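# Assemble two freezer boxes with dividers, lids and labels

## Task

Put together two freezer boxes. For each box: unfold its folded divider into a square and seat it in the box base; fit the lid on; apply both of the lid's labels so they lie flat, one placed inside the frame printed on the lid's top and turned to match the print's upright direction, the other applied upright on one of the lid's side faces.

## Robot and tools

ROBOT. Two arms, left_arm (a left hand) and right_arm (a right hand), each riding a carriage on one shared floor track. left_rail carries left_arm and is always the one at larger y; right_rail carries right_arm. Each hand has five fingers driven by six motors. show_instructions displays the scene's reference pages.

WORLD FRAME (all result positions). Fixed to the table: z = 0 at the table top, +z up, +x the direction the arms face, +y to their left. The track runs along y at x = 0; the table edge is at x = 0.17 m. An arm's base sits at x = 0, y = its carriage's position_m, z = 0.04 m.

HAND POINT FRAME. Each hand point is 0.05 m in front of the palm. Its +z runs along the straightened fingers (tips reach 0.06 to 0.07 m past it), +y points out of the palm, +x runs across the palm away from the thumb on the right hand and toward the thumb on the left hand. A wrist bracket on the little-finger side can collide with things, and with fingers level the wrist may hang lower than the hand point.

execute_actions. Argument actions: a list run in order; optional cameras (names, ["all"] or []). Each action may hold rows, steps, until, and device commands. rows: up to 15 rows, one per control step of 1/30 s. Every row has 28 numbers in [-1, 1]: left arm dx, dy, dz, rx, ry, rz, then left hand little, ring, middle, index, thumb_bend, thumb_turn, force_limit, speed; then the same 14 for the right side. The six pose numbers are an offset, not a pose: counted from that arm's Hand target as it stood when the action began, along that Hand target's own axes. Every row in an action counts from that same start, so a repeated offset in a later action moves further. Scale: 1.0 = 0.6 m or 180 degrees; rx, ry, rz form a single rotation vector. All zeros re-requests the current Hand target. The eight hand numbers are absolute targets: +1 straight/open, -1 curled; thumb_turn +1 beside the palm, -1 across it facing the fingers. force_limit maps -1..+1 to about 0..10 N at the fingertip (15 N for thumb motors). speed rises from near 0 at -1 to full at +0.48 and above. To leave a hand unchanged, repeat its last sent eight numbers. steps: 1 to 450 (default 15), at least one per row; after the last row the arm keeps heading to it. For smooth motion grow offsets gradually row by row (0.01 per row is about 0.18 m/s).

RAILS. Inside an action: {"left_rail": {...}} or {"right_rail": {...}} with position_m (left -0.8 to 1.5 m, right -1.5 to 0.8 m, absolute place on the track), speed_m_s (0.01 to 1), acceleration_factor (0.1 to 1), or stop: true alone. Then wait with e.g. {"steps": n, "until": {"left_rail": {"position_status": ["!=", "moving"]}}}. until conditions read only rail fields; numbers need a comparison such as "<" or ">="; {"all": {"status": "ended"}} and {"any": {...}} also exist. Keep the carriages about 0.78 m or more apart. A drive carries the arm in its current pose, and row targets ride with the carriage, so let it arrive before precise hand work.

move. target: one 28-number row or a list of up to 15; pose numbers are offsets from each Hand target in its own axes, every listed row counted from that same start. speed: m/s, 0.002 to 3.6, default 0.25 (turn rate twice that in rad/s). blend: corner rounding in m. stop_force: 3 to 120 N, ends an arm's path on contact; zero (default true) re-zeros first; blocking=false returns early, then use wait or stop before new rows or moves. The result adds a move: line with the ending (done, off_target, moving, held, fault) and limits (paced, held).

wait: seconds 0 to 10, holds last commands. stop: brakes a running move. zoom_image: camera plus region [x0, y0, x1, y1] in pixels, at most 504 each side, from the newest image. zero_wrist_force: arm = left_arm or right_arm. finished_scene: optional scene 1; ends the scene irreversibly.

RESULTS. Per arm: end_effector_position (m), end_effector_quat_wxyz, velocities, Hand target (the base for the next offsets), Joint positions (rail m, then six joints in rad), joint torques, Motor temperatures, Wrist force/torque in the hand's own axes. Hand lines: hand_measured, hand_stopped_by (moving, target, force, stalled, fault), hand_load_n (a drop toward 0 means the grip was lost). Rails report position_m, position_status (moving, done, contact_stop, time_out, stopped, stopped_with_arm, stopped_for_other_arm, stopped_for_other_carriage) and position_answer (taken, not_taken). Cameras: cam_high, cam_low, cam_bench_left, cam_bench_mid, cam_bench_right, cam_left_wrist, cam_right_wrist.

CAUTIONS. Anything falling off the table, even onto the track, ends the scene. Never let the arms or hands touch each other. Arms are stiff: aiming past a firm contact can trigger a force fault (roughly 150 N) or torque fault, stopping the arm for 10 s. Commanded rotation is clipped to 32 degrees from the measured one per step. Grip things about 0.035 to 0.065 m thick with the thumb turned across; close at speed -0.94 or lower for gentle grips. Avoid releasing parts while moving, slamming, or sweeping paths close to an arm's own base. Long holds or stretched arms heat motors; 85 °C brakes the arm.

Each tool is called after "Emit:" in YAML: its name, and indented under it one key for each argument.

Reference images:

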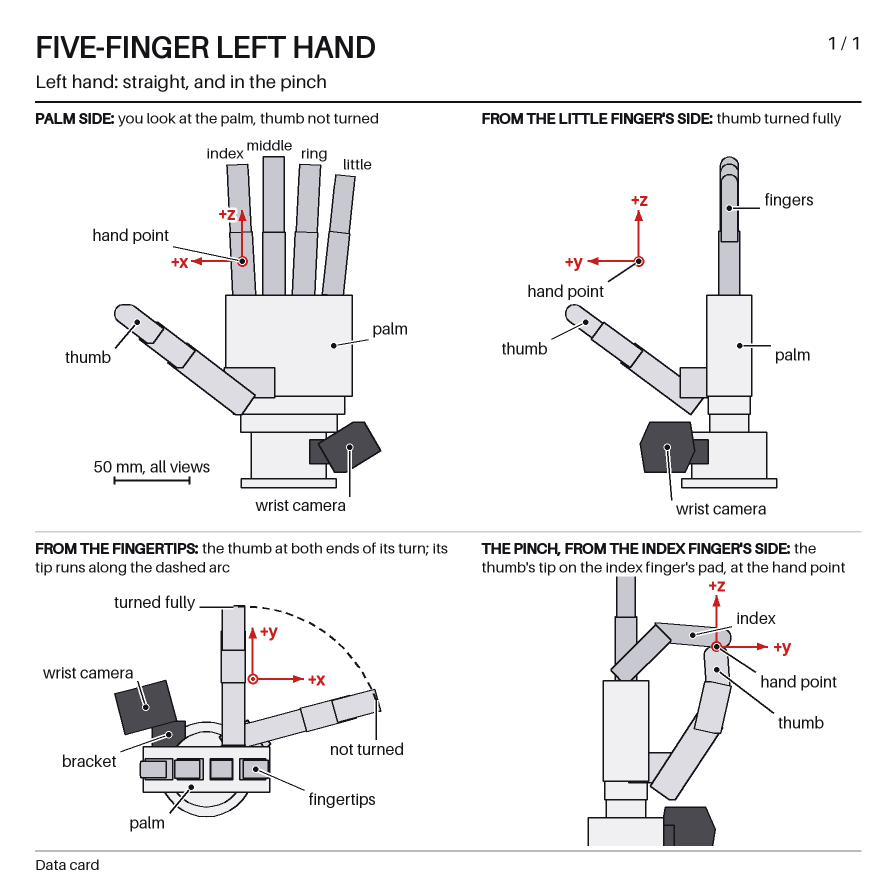

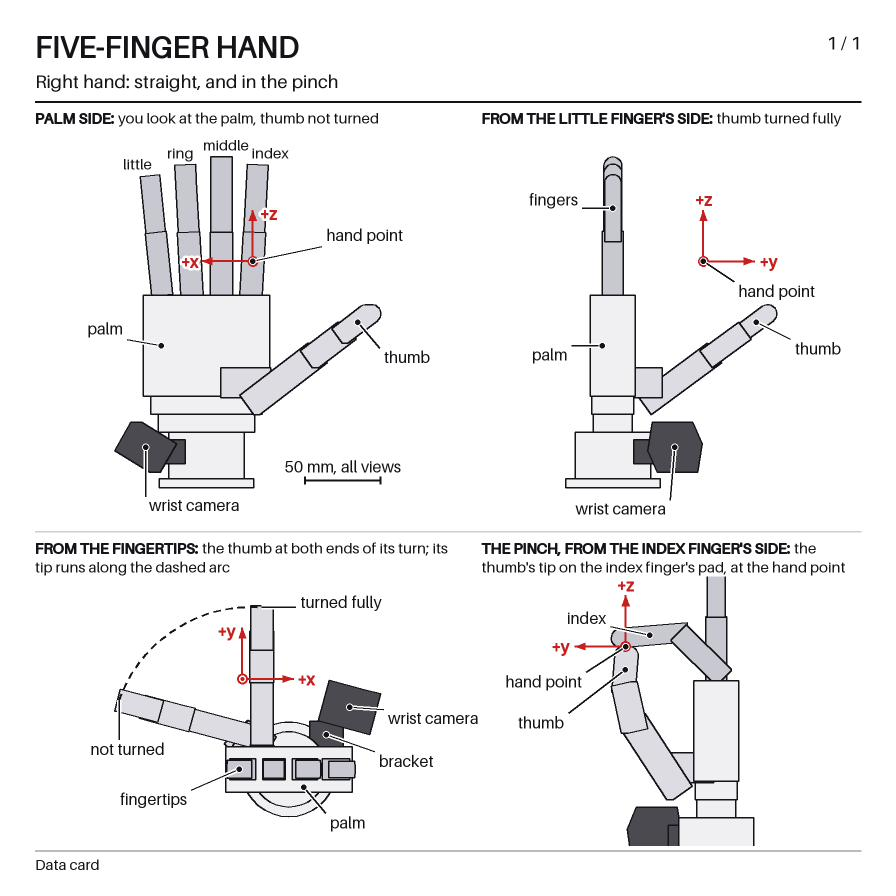

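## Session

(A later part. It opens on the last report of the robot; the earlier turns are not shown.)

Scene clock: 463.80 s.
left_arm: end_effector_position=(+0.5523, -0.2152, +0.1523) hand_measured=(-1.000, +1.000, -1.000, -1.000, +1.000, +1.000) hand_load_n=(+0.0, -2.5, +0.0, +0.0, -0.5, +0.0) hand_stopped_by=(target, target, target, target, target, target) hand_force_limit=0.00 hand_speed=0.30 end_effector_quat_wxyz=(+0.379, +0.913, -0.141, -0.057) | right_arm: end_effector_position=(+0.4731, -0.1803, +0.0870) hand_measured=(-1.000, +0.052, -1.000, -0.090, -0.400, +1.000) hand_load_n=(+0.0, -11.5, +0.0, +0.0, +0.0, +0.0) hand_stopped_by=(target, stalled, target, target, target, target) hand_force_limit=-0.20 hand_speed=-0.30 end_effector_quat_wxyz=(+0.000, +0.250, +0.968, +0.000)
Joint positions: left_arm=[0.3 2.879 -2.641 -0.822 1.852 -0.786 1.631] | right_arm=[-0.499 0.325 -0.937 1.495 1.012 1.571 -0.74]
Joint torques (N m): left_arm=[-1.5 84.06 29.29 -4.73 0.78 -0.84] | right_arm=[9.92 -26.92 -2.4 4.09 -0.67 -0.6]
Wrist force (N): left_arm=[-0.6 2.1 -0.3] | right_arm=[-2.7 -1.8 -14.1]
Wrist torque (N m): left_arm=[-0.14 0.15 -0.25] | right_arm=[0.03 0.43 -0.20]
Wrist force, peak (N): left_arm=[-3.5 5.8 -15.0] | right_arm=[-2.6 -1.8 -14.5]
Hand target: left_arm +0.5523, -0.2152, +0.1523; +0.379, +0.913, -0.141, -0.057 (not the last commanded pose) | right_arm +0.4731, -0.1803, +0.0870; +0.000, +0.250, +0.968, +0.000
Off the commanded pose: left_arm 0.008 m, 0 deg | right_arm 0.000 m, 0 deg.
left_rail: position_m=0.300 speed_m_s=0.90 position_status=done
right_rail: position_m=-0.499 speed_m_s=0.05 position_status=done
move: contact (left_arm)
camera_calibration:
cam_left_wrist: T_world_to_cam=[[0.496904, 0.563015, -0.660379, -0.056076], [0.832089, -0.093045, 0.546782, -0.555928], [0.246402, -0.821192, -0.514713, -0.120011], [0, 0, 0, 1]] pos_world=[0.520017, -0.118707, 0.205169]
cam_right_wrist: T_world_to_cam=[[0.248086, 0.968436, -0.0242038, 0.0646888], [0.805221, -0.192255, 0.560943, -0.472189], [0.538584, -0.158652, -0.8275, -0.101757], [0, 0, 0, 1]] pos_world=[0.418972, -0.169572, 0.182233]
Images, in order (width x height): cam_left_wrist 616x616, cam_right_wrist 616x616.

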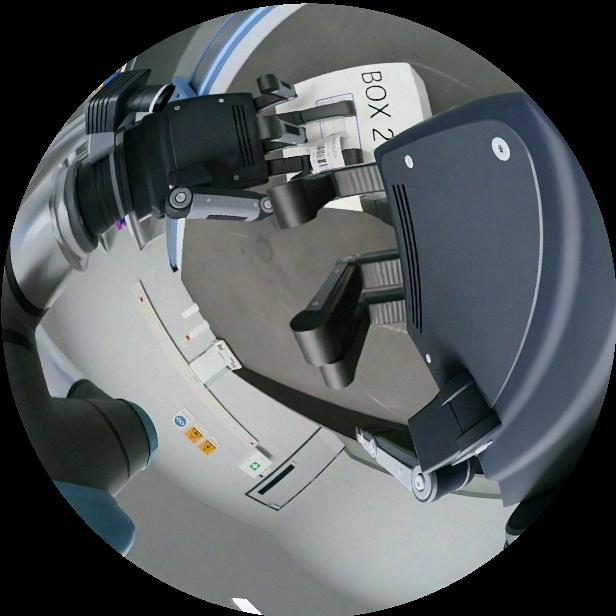

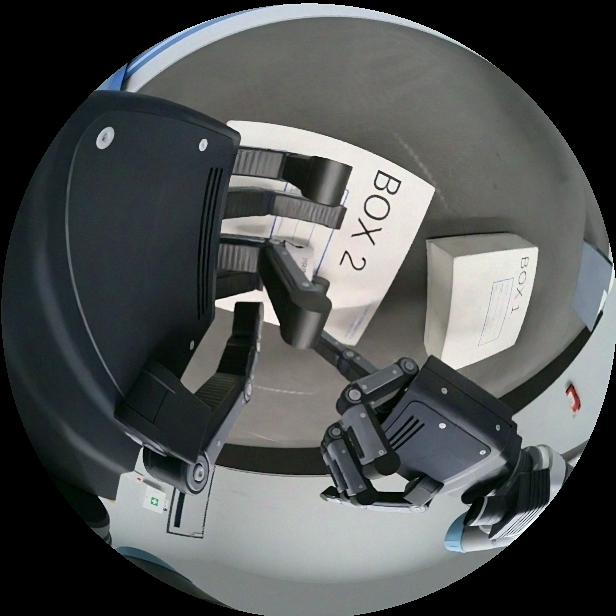

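Emit:
move:
  target:
    - [0,-0.0059,0.0059,0,0,0,-1,1,-1,-1,1,1,0,0.3,0,0,0,0,0,0,-1,0.1,-1,-0.09,-0.4,1,-0.2,-0.3]
    - [0,-0.0059,0.0059,0,0,0,-1,1,-1,-1,1,1,0,0.3,0,0,0,0,0,0,-1,0.1,-1,-0.45,-0.4,1,0.6,-0.5]
  speed: 0.03
  cameras: ["cam_left_wrist", "cam_right_wrist", "cam_low"]

Emit:
zoom_image:
  camera: "cam_left_wrist"
  region: [240, 50, 440, 230]

Scene clock: 465.37 s.
left_arm: end_effector_position=(+0.5523, -0.2152, +0.1472) hand_measured=(-1.000, +1.000, -1.000, -1.000, +1.000, +1.000) hand_load_n=(-0.5, -6.5, +0.0, +0.0, +0.0, +0.0) hand_stopped_by=(target, target, target, target, target, target) hand_force_limit=0.00 hand_speed=0.30 end_effector_quat_wxyz=(+0.379, +0.913, -0.141, -0.057) | right_arm: end_effector_position=(+0.4731, -0.1803, +0.0870) hand_measured=(-1.000, +0.052, -1.000, -0.266, -0.400, +1.000) hand_load_n=(+0.0, -11.5, +0.0, +0.0, +0.0, +0.0) hand_stopped_by=(target, stalled, target, force, target, target) hand_force_limit=0.60 hand_speed=-0.50 end_effector_quat_wxyz=(+0.000, +0.250, +0.968, +0.000)
Joint positions: left_arm=[0.3 2.879 -2.646 -0.825 1.86 -0.786 1.631] | right_arm=[-0.499 0.325 -0.937 1.495 1.012 1.571 -0.74]
Joint torques (N m): left_arm=[-1.5 29.35 3.93 1.82 0.9 -0.26] | right_arm=[12.82 -27.36 -1.68 4.1 0.18 -0.48]
Wrist force (N): left_arm=[-5.5 6.4 -13.1] | right_arm=[-2.2 0.6 -12.7]
Wrist torque (N m): left_arm=[0.58 -0.69 -0.75] | right_arm=[0.08 0.38 -0.11]
Wrist force, peak (N): left_arm=[-4.0 6.6 -15.7] | right_arm=[-2.8 -2.0 -14.4]
Hand target: left_arm +0.5523, -0.2152, +0.1472; +0.379, +0.913, -0.141, -0.057 | right_arm +0.4731, -0.1803, +0.0870; +0.000, +0.250, +0.968, +0.000
Off the commanded pose: left_arm 0.000 m, 0 deg | right_arm 0.000 m, 0 deg.
left_rail: position_m=0.300 speed_m_s=0.90 position_status=done
right_rail: position_m=-0.499 speed_m_s=0.05 position_status=done
move: done
camera_calibration:
cam_left_wrist: T_world_to_cam=[[0.496946, 0.563011, -0.660351, -0.0594055], [0.832064, -0.0930725, 0.546815, -0.553191], [0.246402, -0.821192, -0.514713, -0.122585], [0, 0, 0, 1]] pos_world=[0.520017, -0.118707, 0.200169]
cam_right_wrist: T_world_to_cam=[[0.248086, 0.968436, -0.0242038, 0.064592], [0.805221, -0.192255, 0.560943, -0.472169], [0.538584, -0.158652, -0.8275, -0.101741], [0, 0, 0, 1]] pos_world=[0.418972, -0.169472, 0.182233]
Images, in order (width x height): cam_low 672x504, cam_left_wrist 616x616, cam_right_wrist 616x616.

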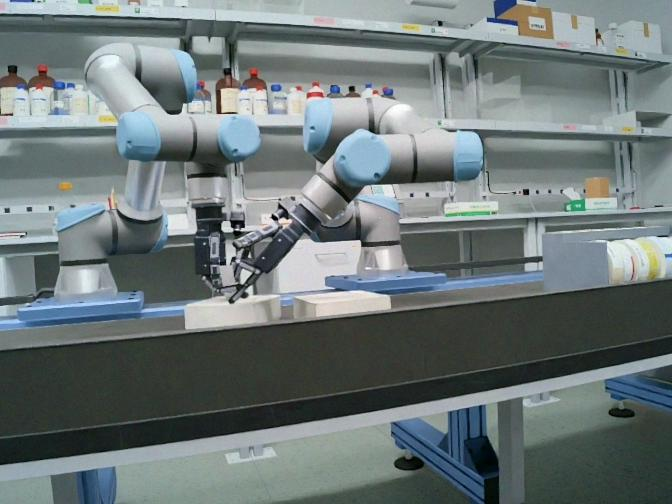

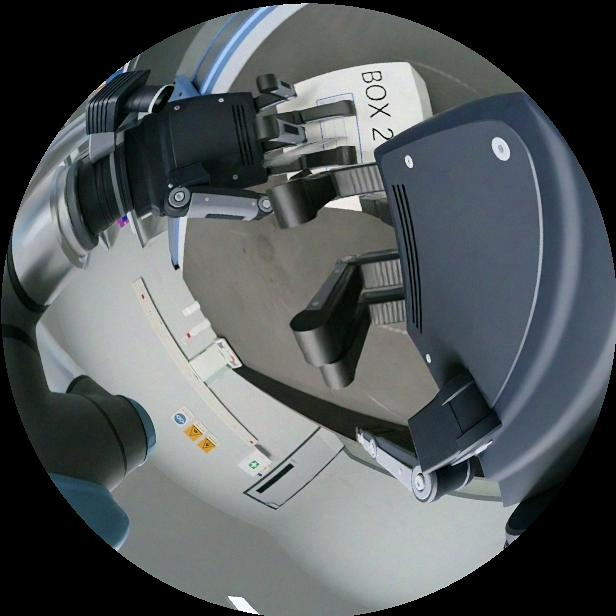

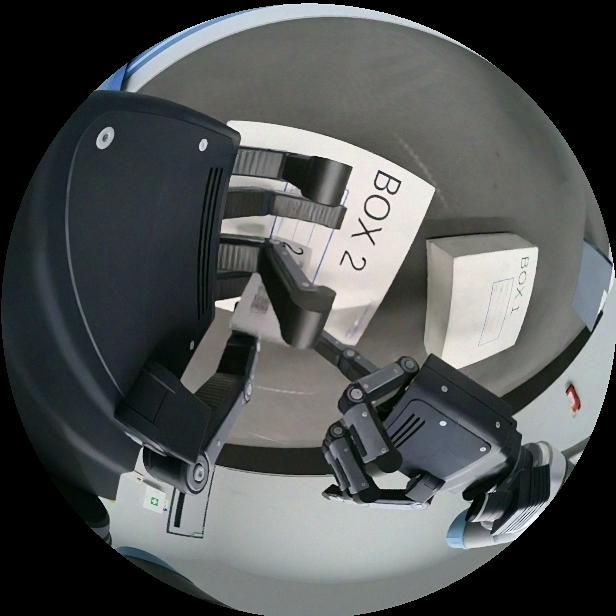

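Scaled by 2.520 from the camera's 616x616 image, which has a finer 880x880 frame.

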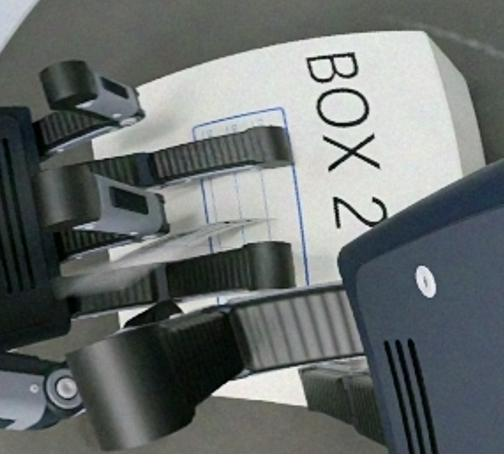

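Emit:
zoom_image:
  camera: "cam_right_wrist"
  region: [210, 220, 350, 360]

Emit:
zoom_image:
  camera: "cam_left_wrist"
  region: [250, 110, 370, 190]

Emit:
zoom_image:
  camera: "cam_low"
  region: [170, 230, 310, 340]

Scaled by 3.600 from the camera's 616x616 image, which has a finer 880x880 frame.

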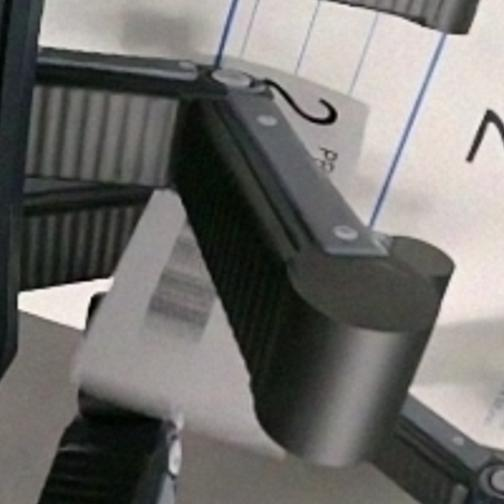

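Scaled by 4.200 from the camera's 616x616 image, which has a finer 880x880 frame.

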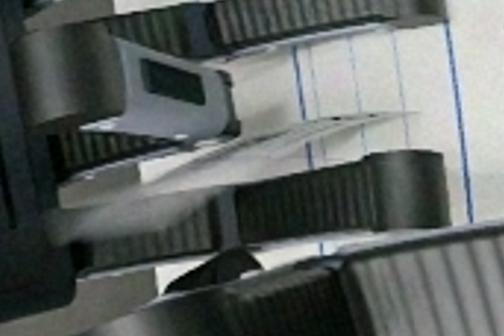

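Scaled by 3.600 from the camera's 672x504 image, which has a finer 960x720 frame.

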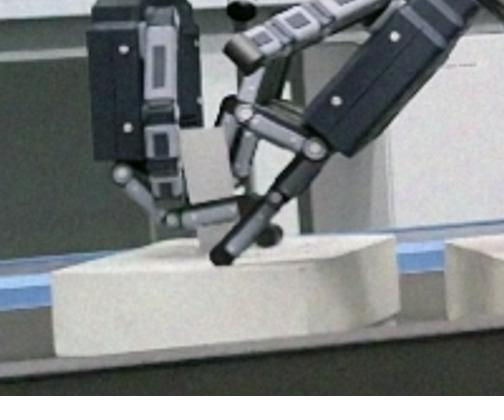

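Emit:
move:
  target:
    - [0.0117,-0.0108,-0.0579,0,0,0,-1,1,-1,-1,1,1,0,0.3,0,0,0,0,0,0,-1,-1,-1,-0.266,1,1,-0.2,-0.3]
    - [0.0117,-0.0108,-0.0579,0,0,0,-1,1,-1,-1,1,1,0,0.3,-0.05,-0.025,0,0,0,0,-1,-1,-1,-0.266,1,1,-0.2,-0.3]
  speed: 0.05
  cameras: ["cam_left_wrist", "cam_right_wrist", "cam_low"]

Emit:
zoom_image:
  camera: "cam_left_wrist"
  region: [220, 50, 440, 230]

Emit:
zoom_image:
  camera: "cam_low"
  region: [170, 230, 310, 340]

Emit:
zoom_image:
  camera: "cam_right_wrist"
  region: [200, 180, 380, 360]

Scene clock: 473.37 s.
left_arm: end_effector_position=(+0.5677, -0.1895, +0.1672) hand_measured=(-1.000, +1.000, -1.000, -1.000, +1.000, +1.000) hand_load_n=(+0.0, +0.0, +0.0, +0.0, +0.5, +0.0) hand_stopped_by=(target, target, target, target, target, target) hand_force_limit=0.00 hand_speed=0.30 end_effector_quat_wxyz=(+0.379, +0.913, -0.141, -0.057) | right_arm: end_effector_position=(+0.4921, -0.2080, +0.0870) hand_measured=(-1.000, -1.000, -1.000, -0.266, +1.000, +1.000) hand_load_n=(+0.0, +0.0, +0.0, +0.0, +0.0, +0.0) hand_stopped_by=(target, target, target, target, target, target) hand_force_limit=-0.20 hand_speed=-0.30 end_effector_quat_wxyz=(+0.000, +0.250, +0.968, +0.000)
Joint positions: left_arm=[0.3 2.923 -2.639 -0.797 1.782 -0.789 1.693] | right_arm=[-0.499 0.259 -0.934 1.49 1.014 1.571 -0.806]
Joint torques (N m): left_arm=[8.16 74.61 30.01 -5.42 -0.48 1.35] | right_arm=[-12.13 -26.81 -33.8 4.96 -1.93 -1.35]
Wrist force (N): left_arm=[-0.3 -0.5 -0.1] | right_arm=[-0.2 0.0 -0.8]
Wrist torque (N m): left_arm=[-0.07 0.15 -0.15] | right_arm=[0.05 0.01 -0.05]
Wrist force, peak (N): left_arm=[-5.6 6.9 -13.4] | right_arm=[-2.6 0.3 -13.7]
Hand target: left_arm +0.5677, -0.1895, +0.1672; +0.379, +0.913, -0.141, -0.057 | right_arm +0.4921, -0.2080, +0.0870; +0.000, +0.250, +0.968, +0.000
Off the commanded pose: left_arm 0.000 m, 0 deg | right_arm 0.000 m, 0 deg.
left_rail: position_m=0.300 speed_m_s=0.90 position_status=done
right_rail: position_m=-0.499 speed_m_s=0.05 position_status=done
move: done
camera_calibration:
cam_left_wrist: T_world_to_cam=[[0.496975, 0.56291, -0.660415, -0.068332], [0.832049, -0.0930197, 0.546847, -0.574543], [0.246395, -0.821267, -0.514597, -0.0950096], [0, 0, 0, 1]] pos_world=[0.535417, -0.0930072, 0.220168]
cam_right_wrist: T_world_to_cam=[[0.248063, 0.968438, -0.0243383, 0.0867391], [0.805204, -0.192152, 0.561003, -0.492777], [0.53862, -0.158761, -0.827456, -0.116414], [0, 0, 0, 1]] pos_world=[0.437973, -0.197172, 0.182233]
Images, in order (width x height): cam_low 672x504, cam_left_wrist 616x616, cam_right_wrist 616x616.

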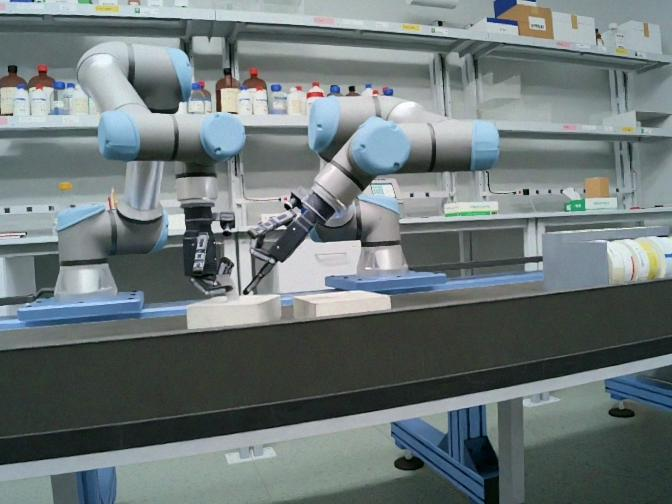

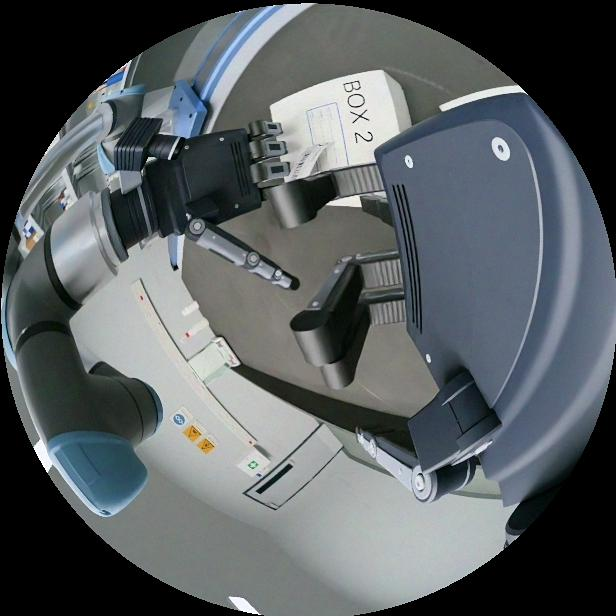

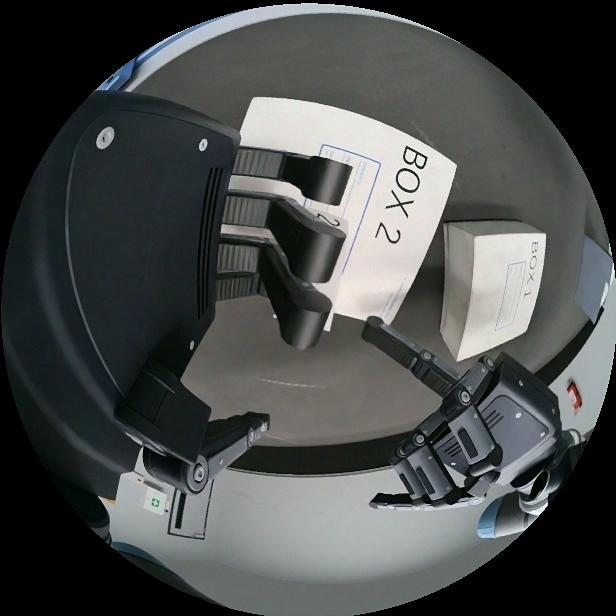

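Scaled by 2.291 from the camera's 616x616 image, which has a finer 880x880 frame.

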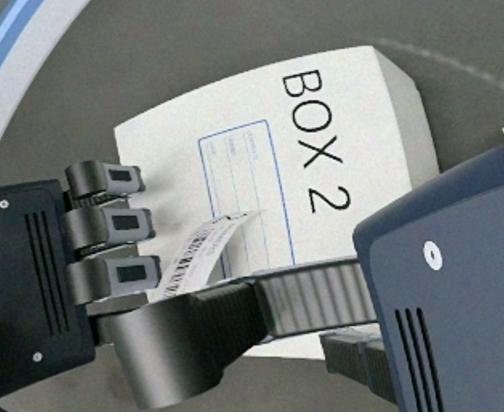

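Scaled by 3.600 from the camera's 672x504 image, which has a finer 960x720 frame.

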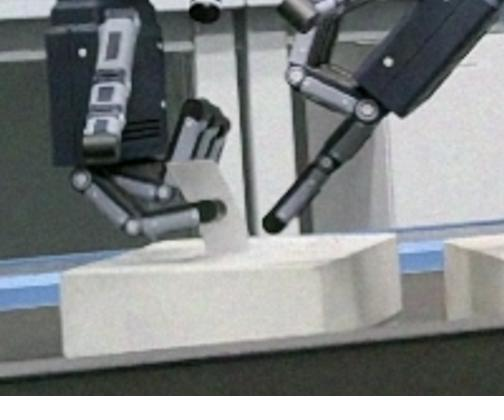

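Scaled by 2.800 from the camera's 616x616 image, which has a finer 880x880 frame.

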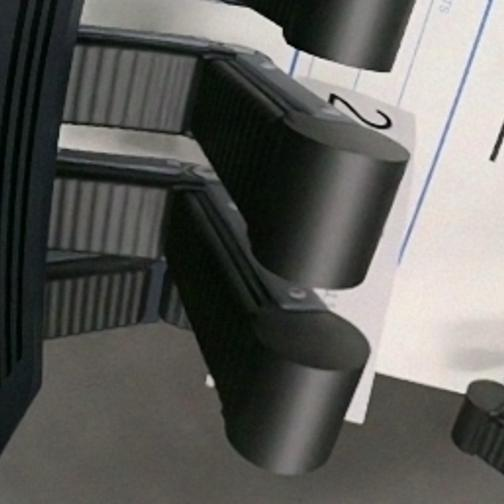

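Emit:
move:
  target: [-0.0834,-0.0037,0.0127,0,0,0,-1,1,-1,-1,1,1,0,0.3,0,0,0,0,0,0,-1,-1,-1,-0.266,1,-0.55,-0.2,-0.2]
  speed: 0.08
  cameras: ["cam_left_wrist", "cam_right_wrist", "cam_low"]

Emit:
zoom_image:
  camera: "cam_left_wrist"
  region: [220, 60, 460, 280]

Emit:
zoom_image:
  camera: "cam_low"
  region: [170, 230, 310, 340]

Emit:
zoom_image:
  camera: "cam_right_wrist"
  region: [200, 180, 380, 360]

Scene clock: 477.23 s.
left_arm: end_effector_position=(+0.5189, -0.1781, +0.1602) hand_measured=(-1.000, +1.000, -1.000, -1.000, +1.000, +1.000) hand_load_n=(+0.0, +0.0, +0.0, +0.5, +0.0, +0.5) hand_stopped_by=(target, target, target, target, target, target) hand_force_limit=0.00 hand_speed=0.30 end_effector_quat_wxyz=(+0.379, +0.913, -0.141, -0.057) | right_arm: end_effector_position=(+0.4921, -0.2080, +0.0870) hand_measured=(-1.000, -1.000, -1.000, -0.266, +1.000, -0.550) hand_load_n=(+0.0, +0.0, +0.0, +0.0, +0.0, +0.0) hand_stopped_by=(target, target, target, target, target, target) hand_force_limit=-0.20 hand_speed=-0.20 end_effector_quat_wxyz=(+0.000, +0.250, +0.968, +0.000)
Joint positions: left_arm=[0.3 2.924 -2.509 -1.074 1.927 -0.789 1.694] | right_arm=[-0.499 0.259 -0.934 1.49 1.014 1.57 -0.806]
Joint torques (N m): left_arm=[9.18 79.07 4.41 0.49 2.95 -1] | right_arm=[-9.78 -26.45 -34.09 4.21 -1.69 -1.18]
Wrist force (N): left_arm=[-0.7 -0.3 0.1] | right_arm=[0.2 -0.3 -0.7]
Wrist torque (N m): left_arm=[-0.07 0.19 -0.16] | right_arm=[0.01 -0.06 -0.03]
Wrist force, peak (N): left_arm=[-1.4 -0.2 0.0] | right_arm=[-0.3 -0.3 -1.0]
Hand target: left_arm +0.5189, -0.1781, +0.1602; +0.379, +0.913, -0.141, -0.057 | right_arm +0.4921, -0.2080, +0.0870; +0.000, +0.250, +0.968, +0.000
Off the commanded pose: left_arm 0.000 m, 0 deg | right_arm 0.000 m, 0 deg.
left_rail: position_m=0.300 speed_m_s=0.90 position_status=done
right_rail: position_m=-0.499 speed_m_s=0.05 position_status=done
move: done
camera_calibration:
cam_left_wrist: T_world_to_cam=[[0.496917, 0.562974, -0.660404, -0.0551048], [0.832109, -0.0931137, 0.546739, -0.528927], [0.246308, -0.821212, -0.514726, -0.0771773], [0, 0, 0, 1]] pos_world=[0.486517, -0.0816068, 0.213069]
cam_right_wrist: T_world_to_cam=[[0.248086, 0.968436, -0.0242038, 0.086704], [0.805221, -0.192255, 0.560943, -0.492794], [0.538584, -0.158652, -0.8275, -0.116369], [0, 0, 0, 1]] pos_world=[0.437972, -0.197172, 0.182233]
Images, in order (width x height): cam_low 672x504, cam_left_wrist 616x616, cam_right_wrist 616x616.

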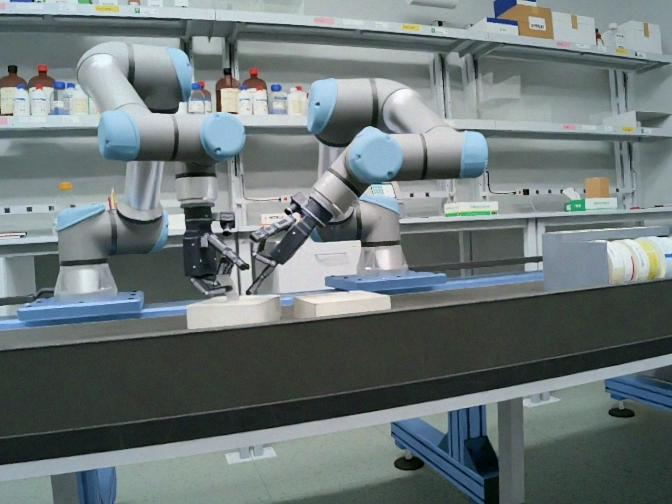

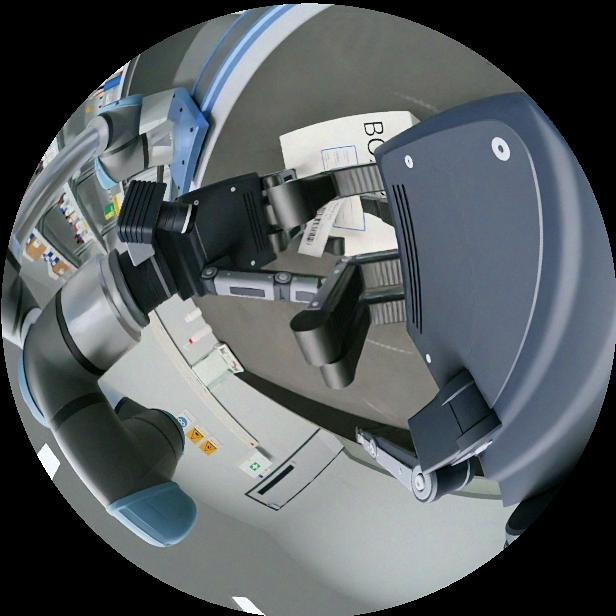

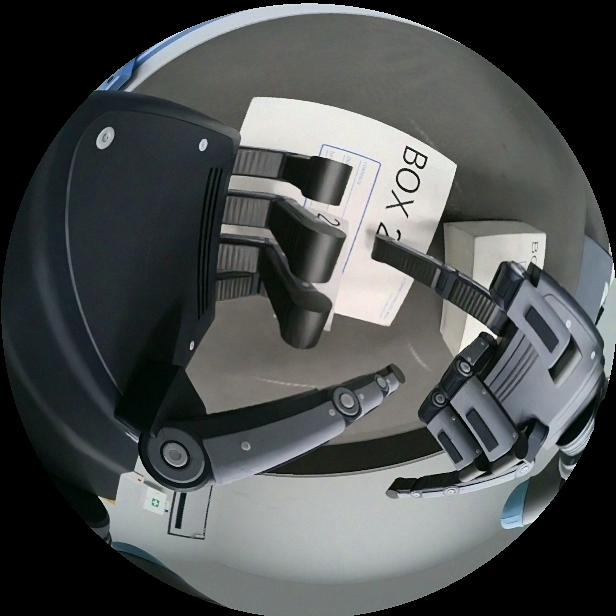

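Scaled by 2.100 from the camera's 616x616 image, which has a finer 880x880 frame.

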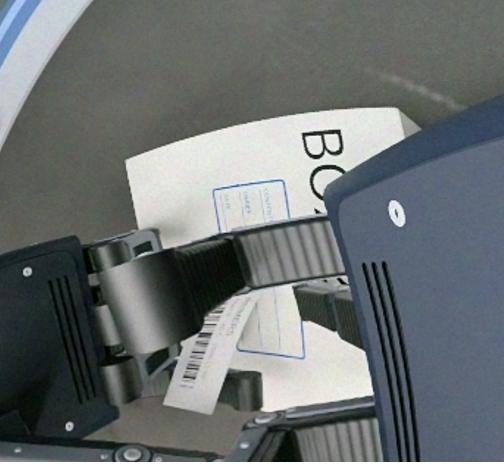

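Scaled by 3.600 from the camera's 672x504 image, which has a finer 960x720 frame.

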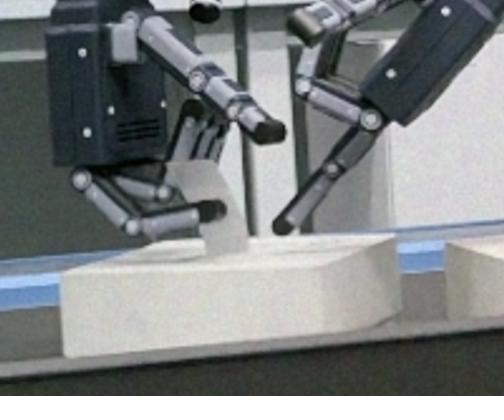

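Scaled by 2.800 from the camera's 616x616 image, which has a finer 880x880 frame.

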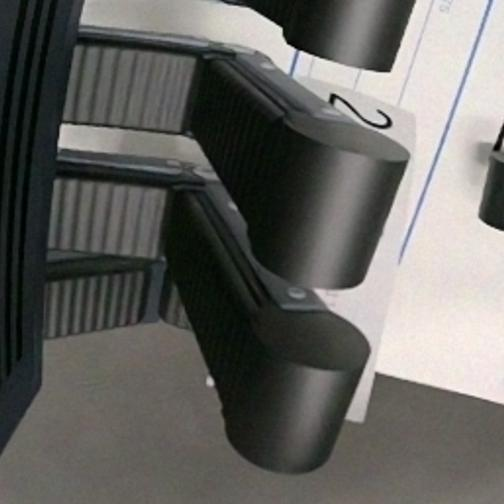

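Emit:
move:
  target: [0,-0.0161,0.0161,0,0,0,-1,1,-1,-1,1,1,0,0.3,0,0,0,0,0,0,-1,-1,-1,-0.266,-0.15,-0.55,-0.2,-0.5]
  speed: 0.03
  cameras: ["cam_left_wrist", "cam_right_wrist", "cam_low"]

Emit:
zoom_image:
  camera: "cam_left_wrist"
  region: [220, 60, 460, 280]

Emit:
zoom_image:
  camera: "cam_low"
  region: [170, 230, 310, 340]

Emit:
zoom_image:
  camera: "cam_right_wrist"
  region: [200, 180, 380, 360]

Scene clock: 479.17 s.
left_arm: end_effector_position=(+0.5189, -0.1781, +0.1465) hand_measured=(-1.000, +1.000, -1.000, -1.000, +1.000, +1.000) hand_load_n=(+0.0, -6.0, +0.0, +0.0, +0.0, +0.0) hand_stopped_by=(target, target, target, target, target, target) hand_force_limit=0.00 hand_speed=0.30 end_effector_quat_wxyz=(+0.379, +0.913, -0.141, -0.057) | right_arm: end_effector_position=(+0.4921, -0.2080, +0.0870) hand_measured=(-1.000, -1.000, -1.000, -0.266, +0.176, -0.550) hand_load_n=(+0.0, +0.0, +0.0, +4.5, +6.5, +0.0) hand_stopped_by=(target, target, target, target, force, target) hand_force_limit=-0.20 hand_speed=-0.50 end_effector_quat_wxyz=(+0.000, +0.250, +0.968, +0.000)
Joint positions: left_arm=[0.3 2.924 -2.526 -1.081 1.95 -0.789 1.694] | right_arm=[-0.499 0.259 -0.934 1.49 1.014 1.57 -0.806]
Joint torques (N m): left_arm=[-5.98 27.51 2.91 1.85 -0.95 -0.11] | right_arm=[-10.33 -28.9 -31.04 3.3 -1.73 -1.17]
Wrist force (N): left_arm=[-2.8 6.8 -10.9] | right_arm=[0.0 -0.3 -0.6]
Wrist torque (N m): left_arm=[0.47 -0.37 -0.57] | right_arm=[-0.01 -0.03 -0.05]
Wrist force, peak (N): left_arm=[-2.1 5.9 -12.1] | right_arm=[-0.1 -0.2 -1.1]
Hand target: left_arm +0.5189, -0.1781, +0.1465; +0.379, +0.913, -0.141, -0.057 | right_arm +0.4921, -0.2080, +0.0870; +0.000, +0.250, +0.968, +0.000
Off the commanded pose: left_arm 0.000 m, 0 deg | right_arm 0.000 m, 0 deg.
left_rail: position_m=0.300 speed_m_s=0.90 position_status=done
right_rail: position_m=-0.499 speed_m_s=0.05 position_status=done
move: done
camera_calibration:
cam_left_wrist: T_world_to_cam=[[0.496915, 0.562961, -0.660416, -0.0641336], [0.832079, -0.0929964, 0.546806, -0.521563], [0.246414, -0.821235, -0.514639, -0.0842735], [0, 0, 0, 1]] pos_world=[0.486617, -0.0816072, 0.199468]
cam_right_wrist: T_world_to_cam=[[0.248086, 0.968436, -0.0242038, 0.086704], [0.805221, -0.192255, 0.560943, -0.492794], [0.538584, -0.158652, -0.8275, -0.116369], [0, 0, 0, 1]] pos_world=[0.437972, -0.197172, 0.182233]
Images, in order (width x height): cam_low 672x504, cam_left_wrist 616x616, cam_right_wrist 616x616.

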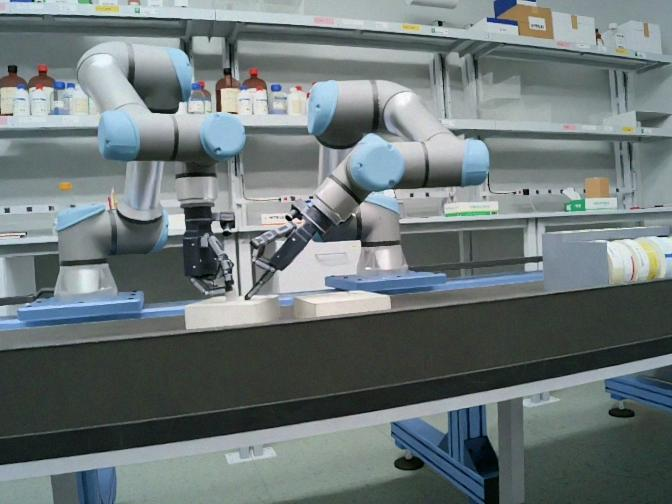

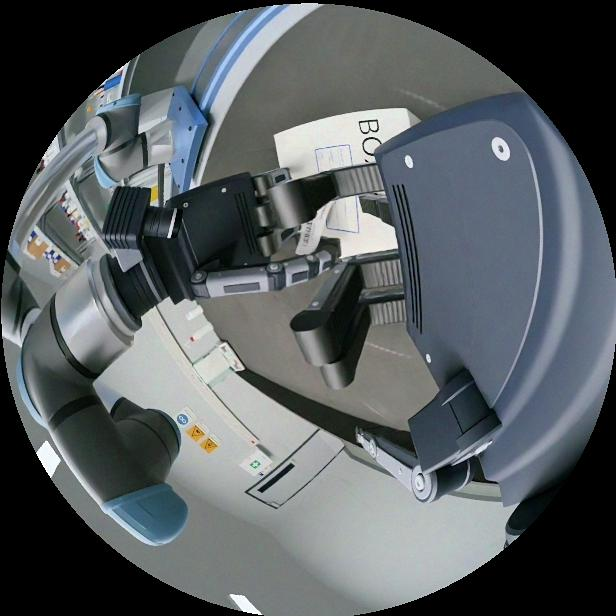

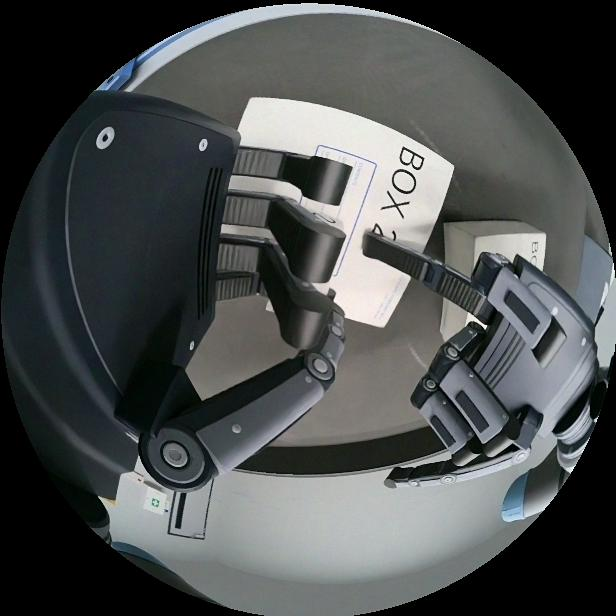

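Scaled by 2.100 from the camera's 616x616 image, which has a finer 880x880 frame.

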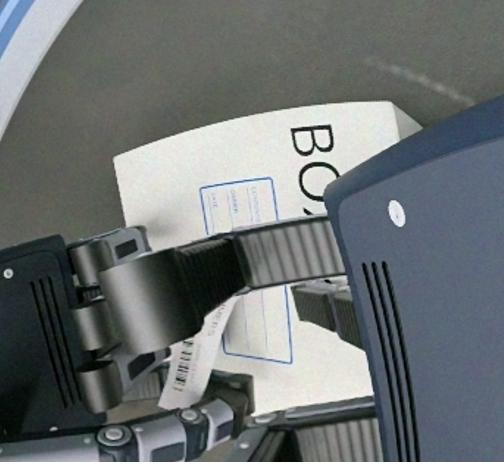

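Scaled by 3.600 from the camera's 672x504 image, which has a finer 960x720 frame.

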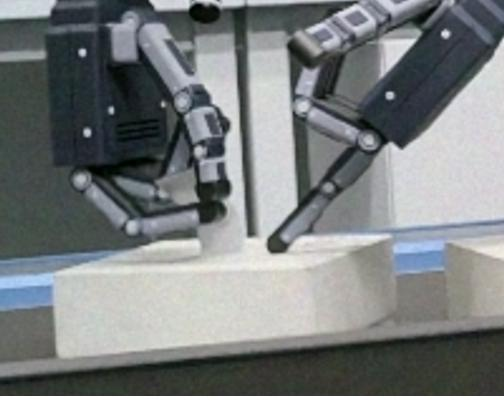

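Scaled by 2.800 from the camera's 616x616 image, which has a finer 880x880 frame.

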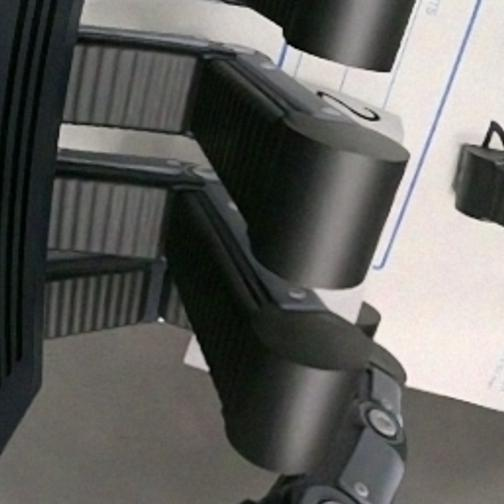

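Emit:
zoom_image:
  camera: "cam_left_wrist"
  region: [285, 200, 355, 270]

Emit:
zoom_image:
  camera: "cam_low"
  region: [210, 260, 250, 310]

Scaled by 7.200 from the camera's 616x616 image, which has a finer 880x880 frame.

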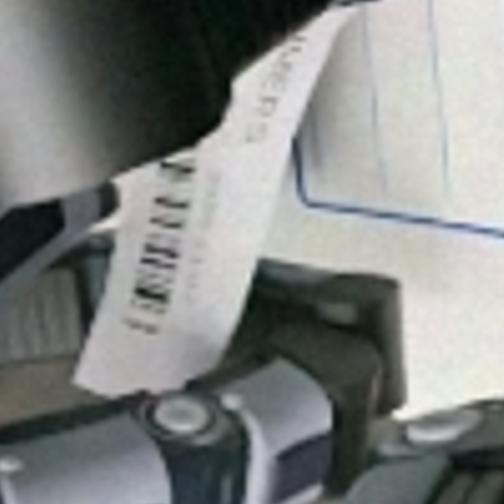

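Scaled by 10.080 from the camera's 672x504 image, which has a finer 960x720 frame.

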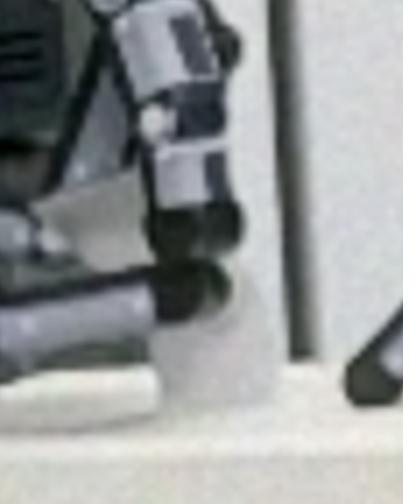

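Emit:
move:
  target:
    - [0,0,0,0,0,0,-1,1,-1,-1,1,1,0,0.3,0,0,0,0,0,0,-1,-1,-1,-0.266,0.8,-0.55,-0.2,-0.2]
    - [0,0,0,0,0,0,-1,1,-1,-1,1,1,0,0.3,0,-0.0267,0,0,0,0,-1,-1,-1,-0.266,0.8,-0.55,-0.2,-0.2]
    - [0,0,0,0,0,0,-1,1,-1,-1,1,1,0,0.3,0,-0.0267,0,0,0,0,-1,-1,-1,-0.266,-0.15,-0.55,-0.2,-0.4]
  speed: 0.05
  cameras: ["cam_left_wrist", "cam_right_wrist", "cam_low"]

Emit:
zoom_image:
  camera: "cam_left_wrist"
  region: [265, 180, 365, 280]

Emit:
zoom_image:
  camera: "cam_low"
  region: [195, 250, 255, 310]

Emit:
zoom_image:
  camera: "cam_right_wrist"
  region: [200, 180, 380, 360]

Scene clock: 483.43 s.
left_arm: end_effector_position=(+0.5189, -0.1781, +0.1465) hand_measured=(-1.000, +1.000, -1.000, -1.000, +1.000, +1.000) hand_load_n=(+0.0, -6.5, +0.0, +0.0, +0.0, +0.0) hand_stopped_by=(target, target, target, target, target, target) hand_force_limit=0.00 hand_speed=0.30 end_effector_quat_wxyz=(+0.379, +0.913, -0.141, -0.057) | right_arm: end_effector_position=(+0.4843, -0.2220, +0.0870) hand_measured=(-1.000, -1.000, -1.000, -0.266, +0.180, -0.550) hand_load_n=(+0.0, +0.0, +0.0, +4.0, +5.5, +0.0) hand_stopped_by=(target, target, target, target, force, target) hand_force_limit=-0.20 hand_speed=-0.40 end_effector_quat_wxyz=(+0.000, +0.250, +0.968, +0.000)
Joint positions: left_arm=[0.3 2.924 -2.526 -1.081 1.95 -0.789 1.694] | right_arm=[-0.499 0.235 -0.962 1.539 0.993 1.57 -0.83]
Joint torques (N m): left_arm=[-5.87 27.89 3.31 1.45 -0.85 -1.09] | right_arm=[-12.14 -61.08 -1.88 0.79 -1.59 -1.47]
Wrist force (N): left_arm=[-2.7 6.4 -11.0] | right_arm=[0.0 -0.5 -0.8]
Wrist torque (N m): left_arm=[0.46 -0.39 -0.56] | right_arm=[0.01 -0.03 -0.07]
Wrist force, peak (N): left_arm=[-2.8 7.0 -11.1] | right_arm=[0.2 -0.1 -1.1]
Hand target: left_arm +0.5189, -0.1781, +0.1465; +0.379, +0.913, -0.141, -0.057 | right_arm +0.4843, -0.2220, +0.0870; +0.000, +0.250, +0.968, +0.000
Off the commanded pose: left_arm 0.000 m, 0 deg | right_arm 0.000 m, 0 deg.
left_rail: position_m=0.300 speed_m_s=0.90 position_status=done
right_rail: position_m=-0.499 speed_m_s=0.05 position_status=done
move: done
camera_calibration:
cam_left_wrist: T_world_to_cam=[[0.496904, 0.563015, -0.660379, -0.0640817], [0.832089, -0.093045, 0.546782, -0.521484], [0.246402, -0.821192, -0.514713, -0.0842244], [0, 0, 0, 1]] pos_world=[0.486517, -0.0816069, 0.199469]
cam_right_wrist: T_world_to_cam=[[0.248088, 0.968435, -0.0242021, 0.102196], [0.80522, -0.192258, 0.560943, -0.489205], [0.538584, -0.158652, -0.8275, -0.114389], [0, 0, 0, 1]] pos_world=[0.430172, -0.211172, 0.182233]
Images, in order (width x height): cam_low 672x504, cam_left_wrist 616x616, cam_right_wrist 616x616.

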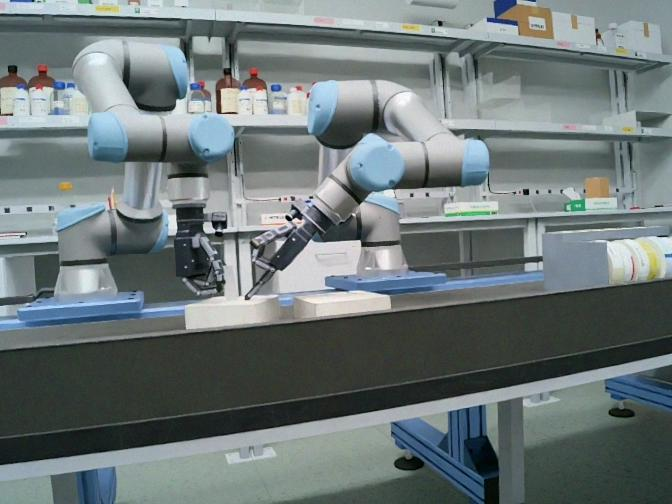

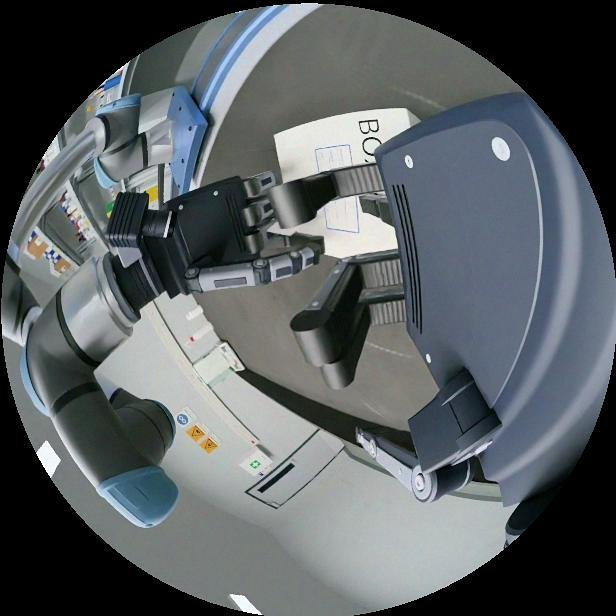

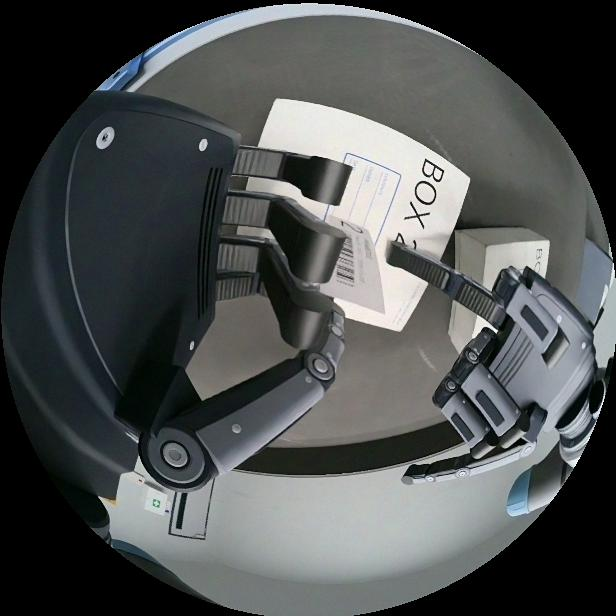

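Scaled by 5.040 from the camera's 616x616 image, which has a finer 880x880 frame.

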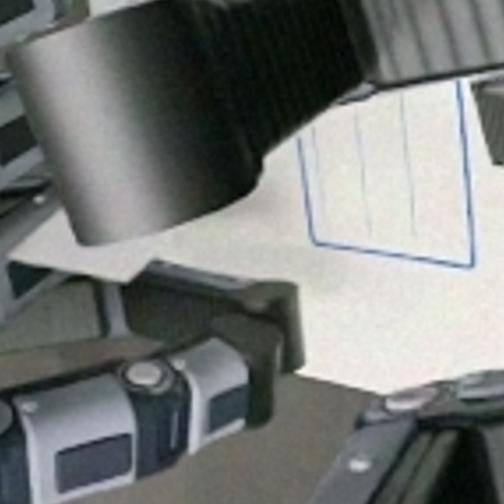

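Scaled by 8.400 from the camera's 672x504 image, which has a finer 960x720 frame.

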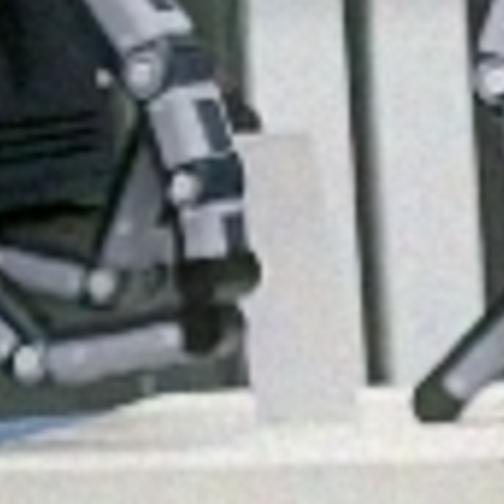

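Scaled by 2.800 from the camera's 616x616 image, which has a finer 880x880 frame.

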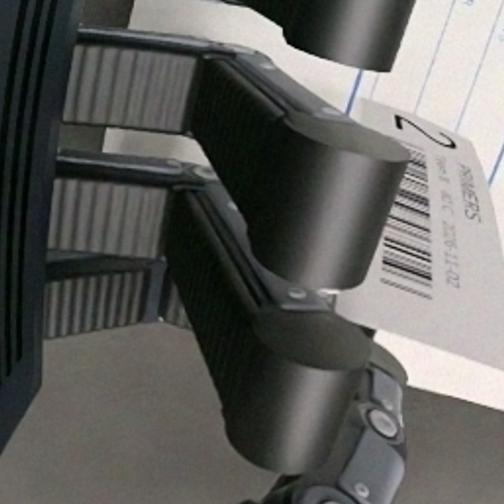

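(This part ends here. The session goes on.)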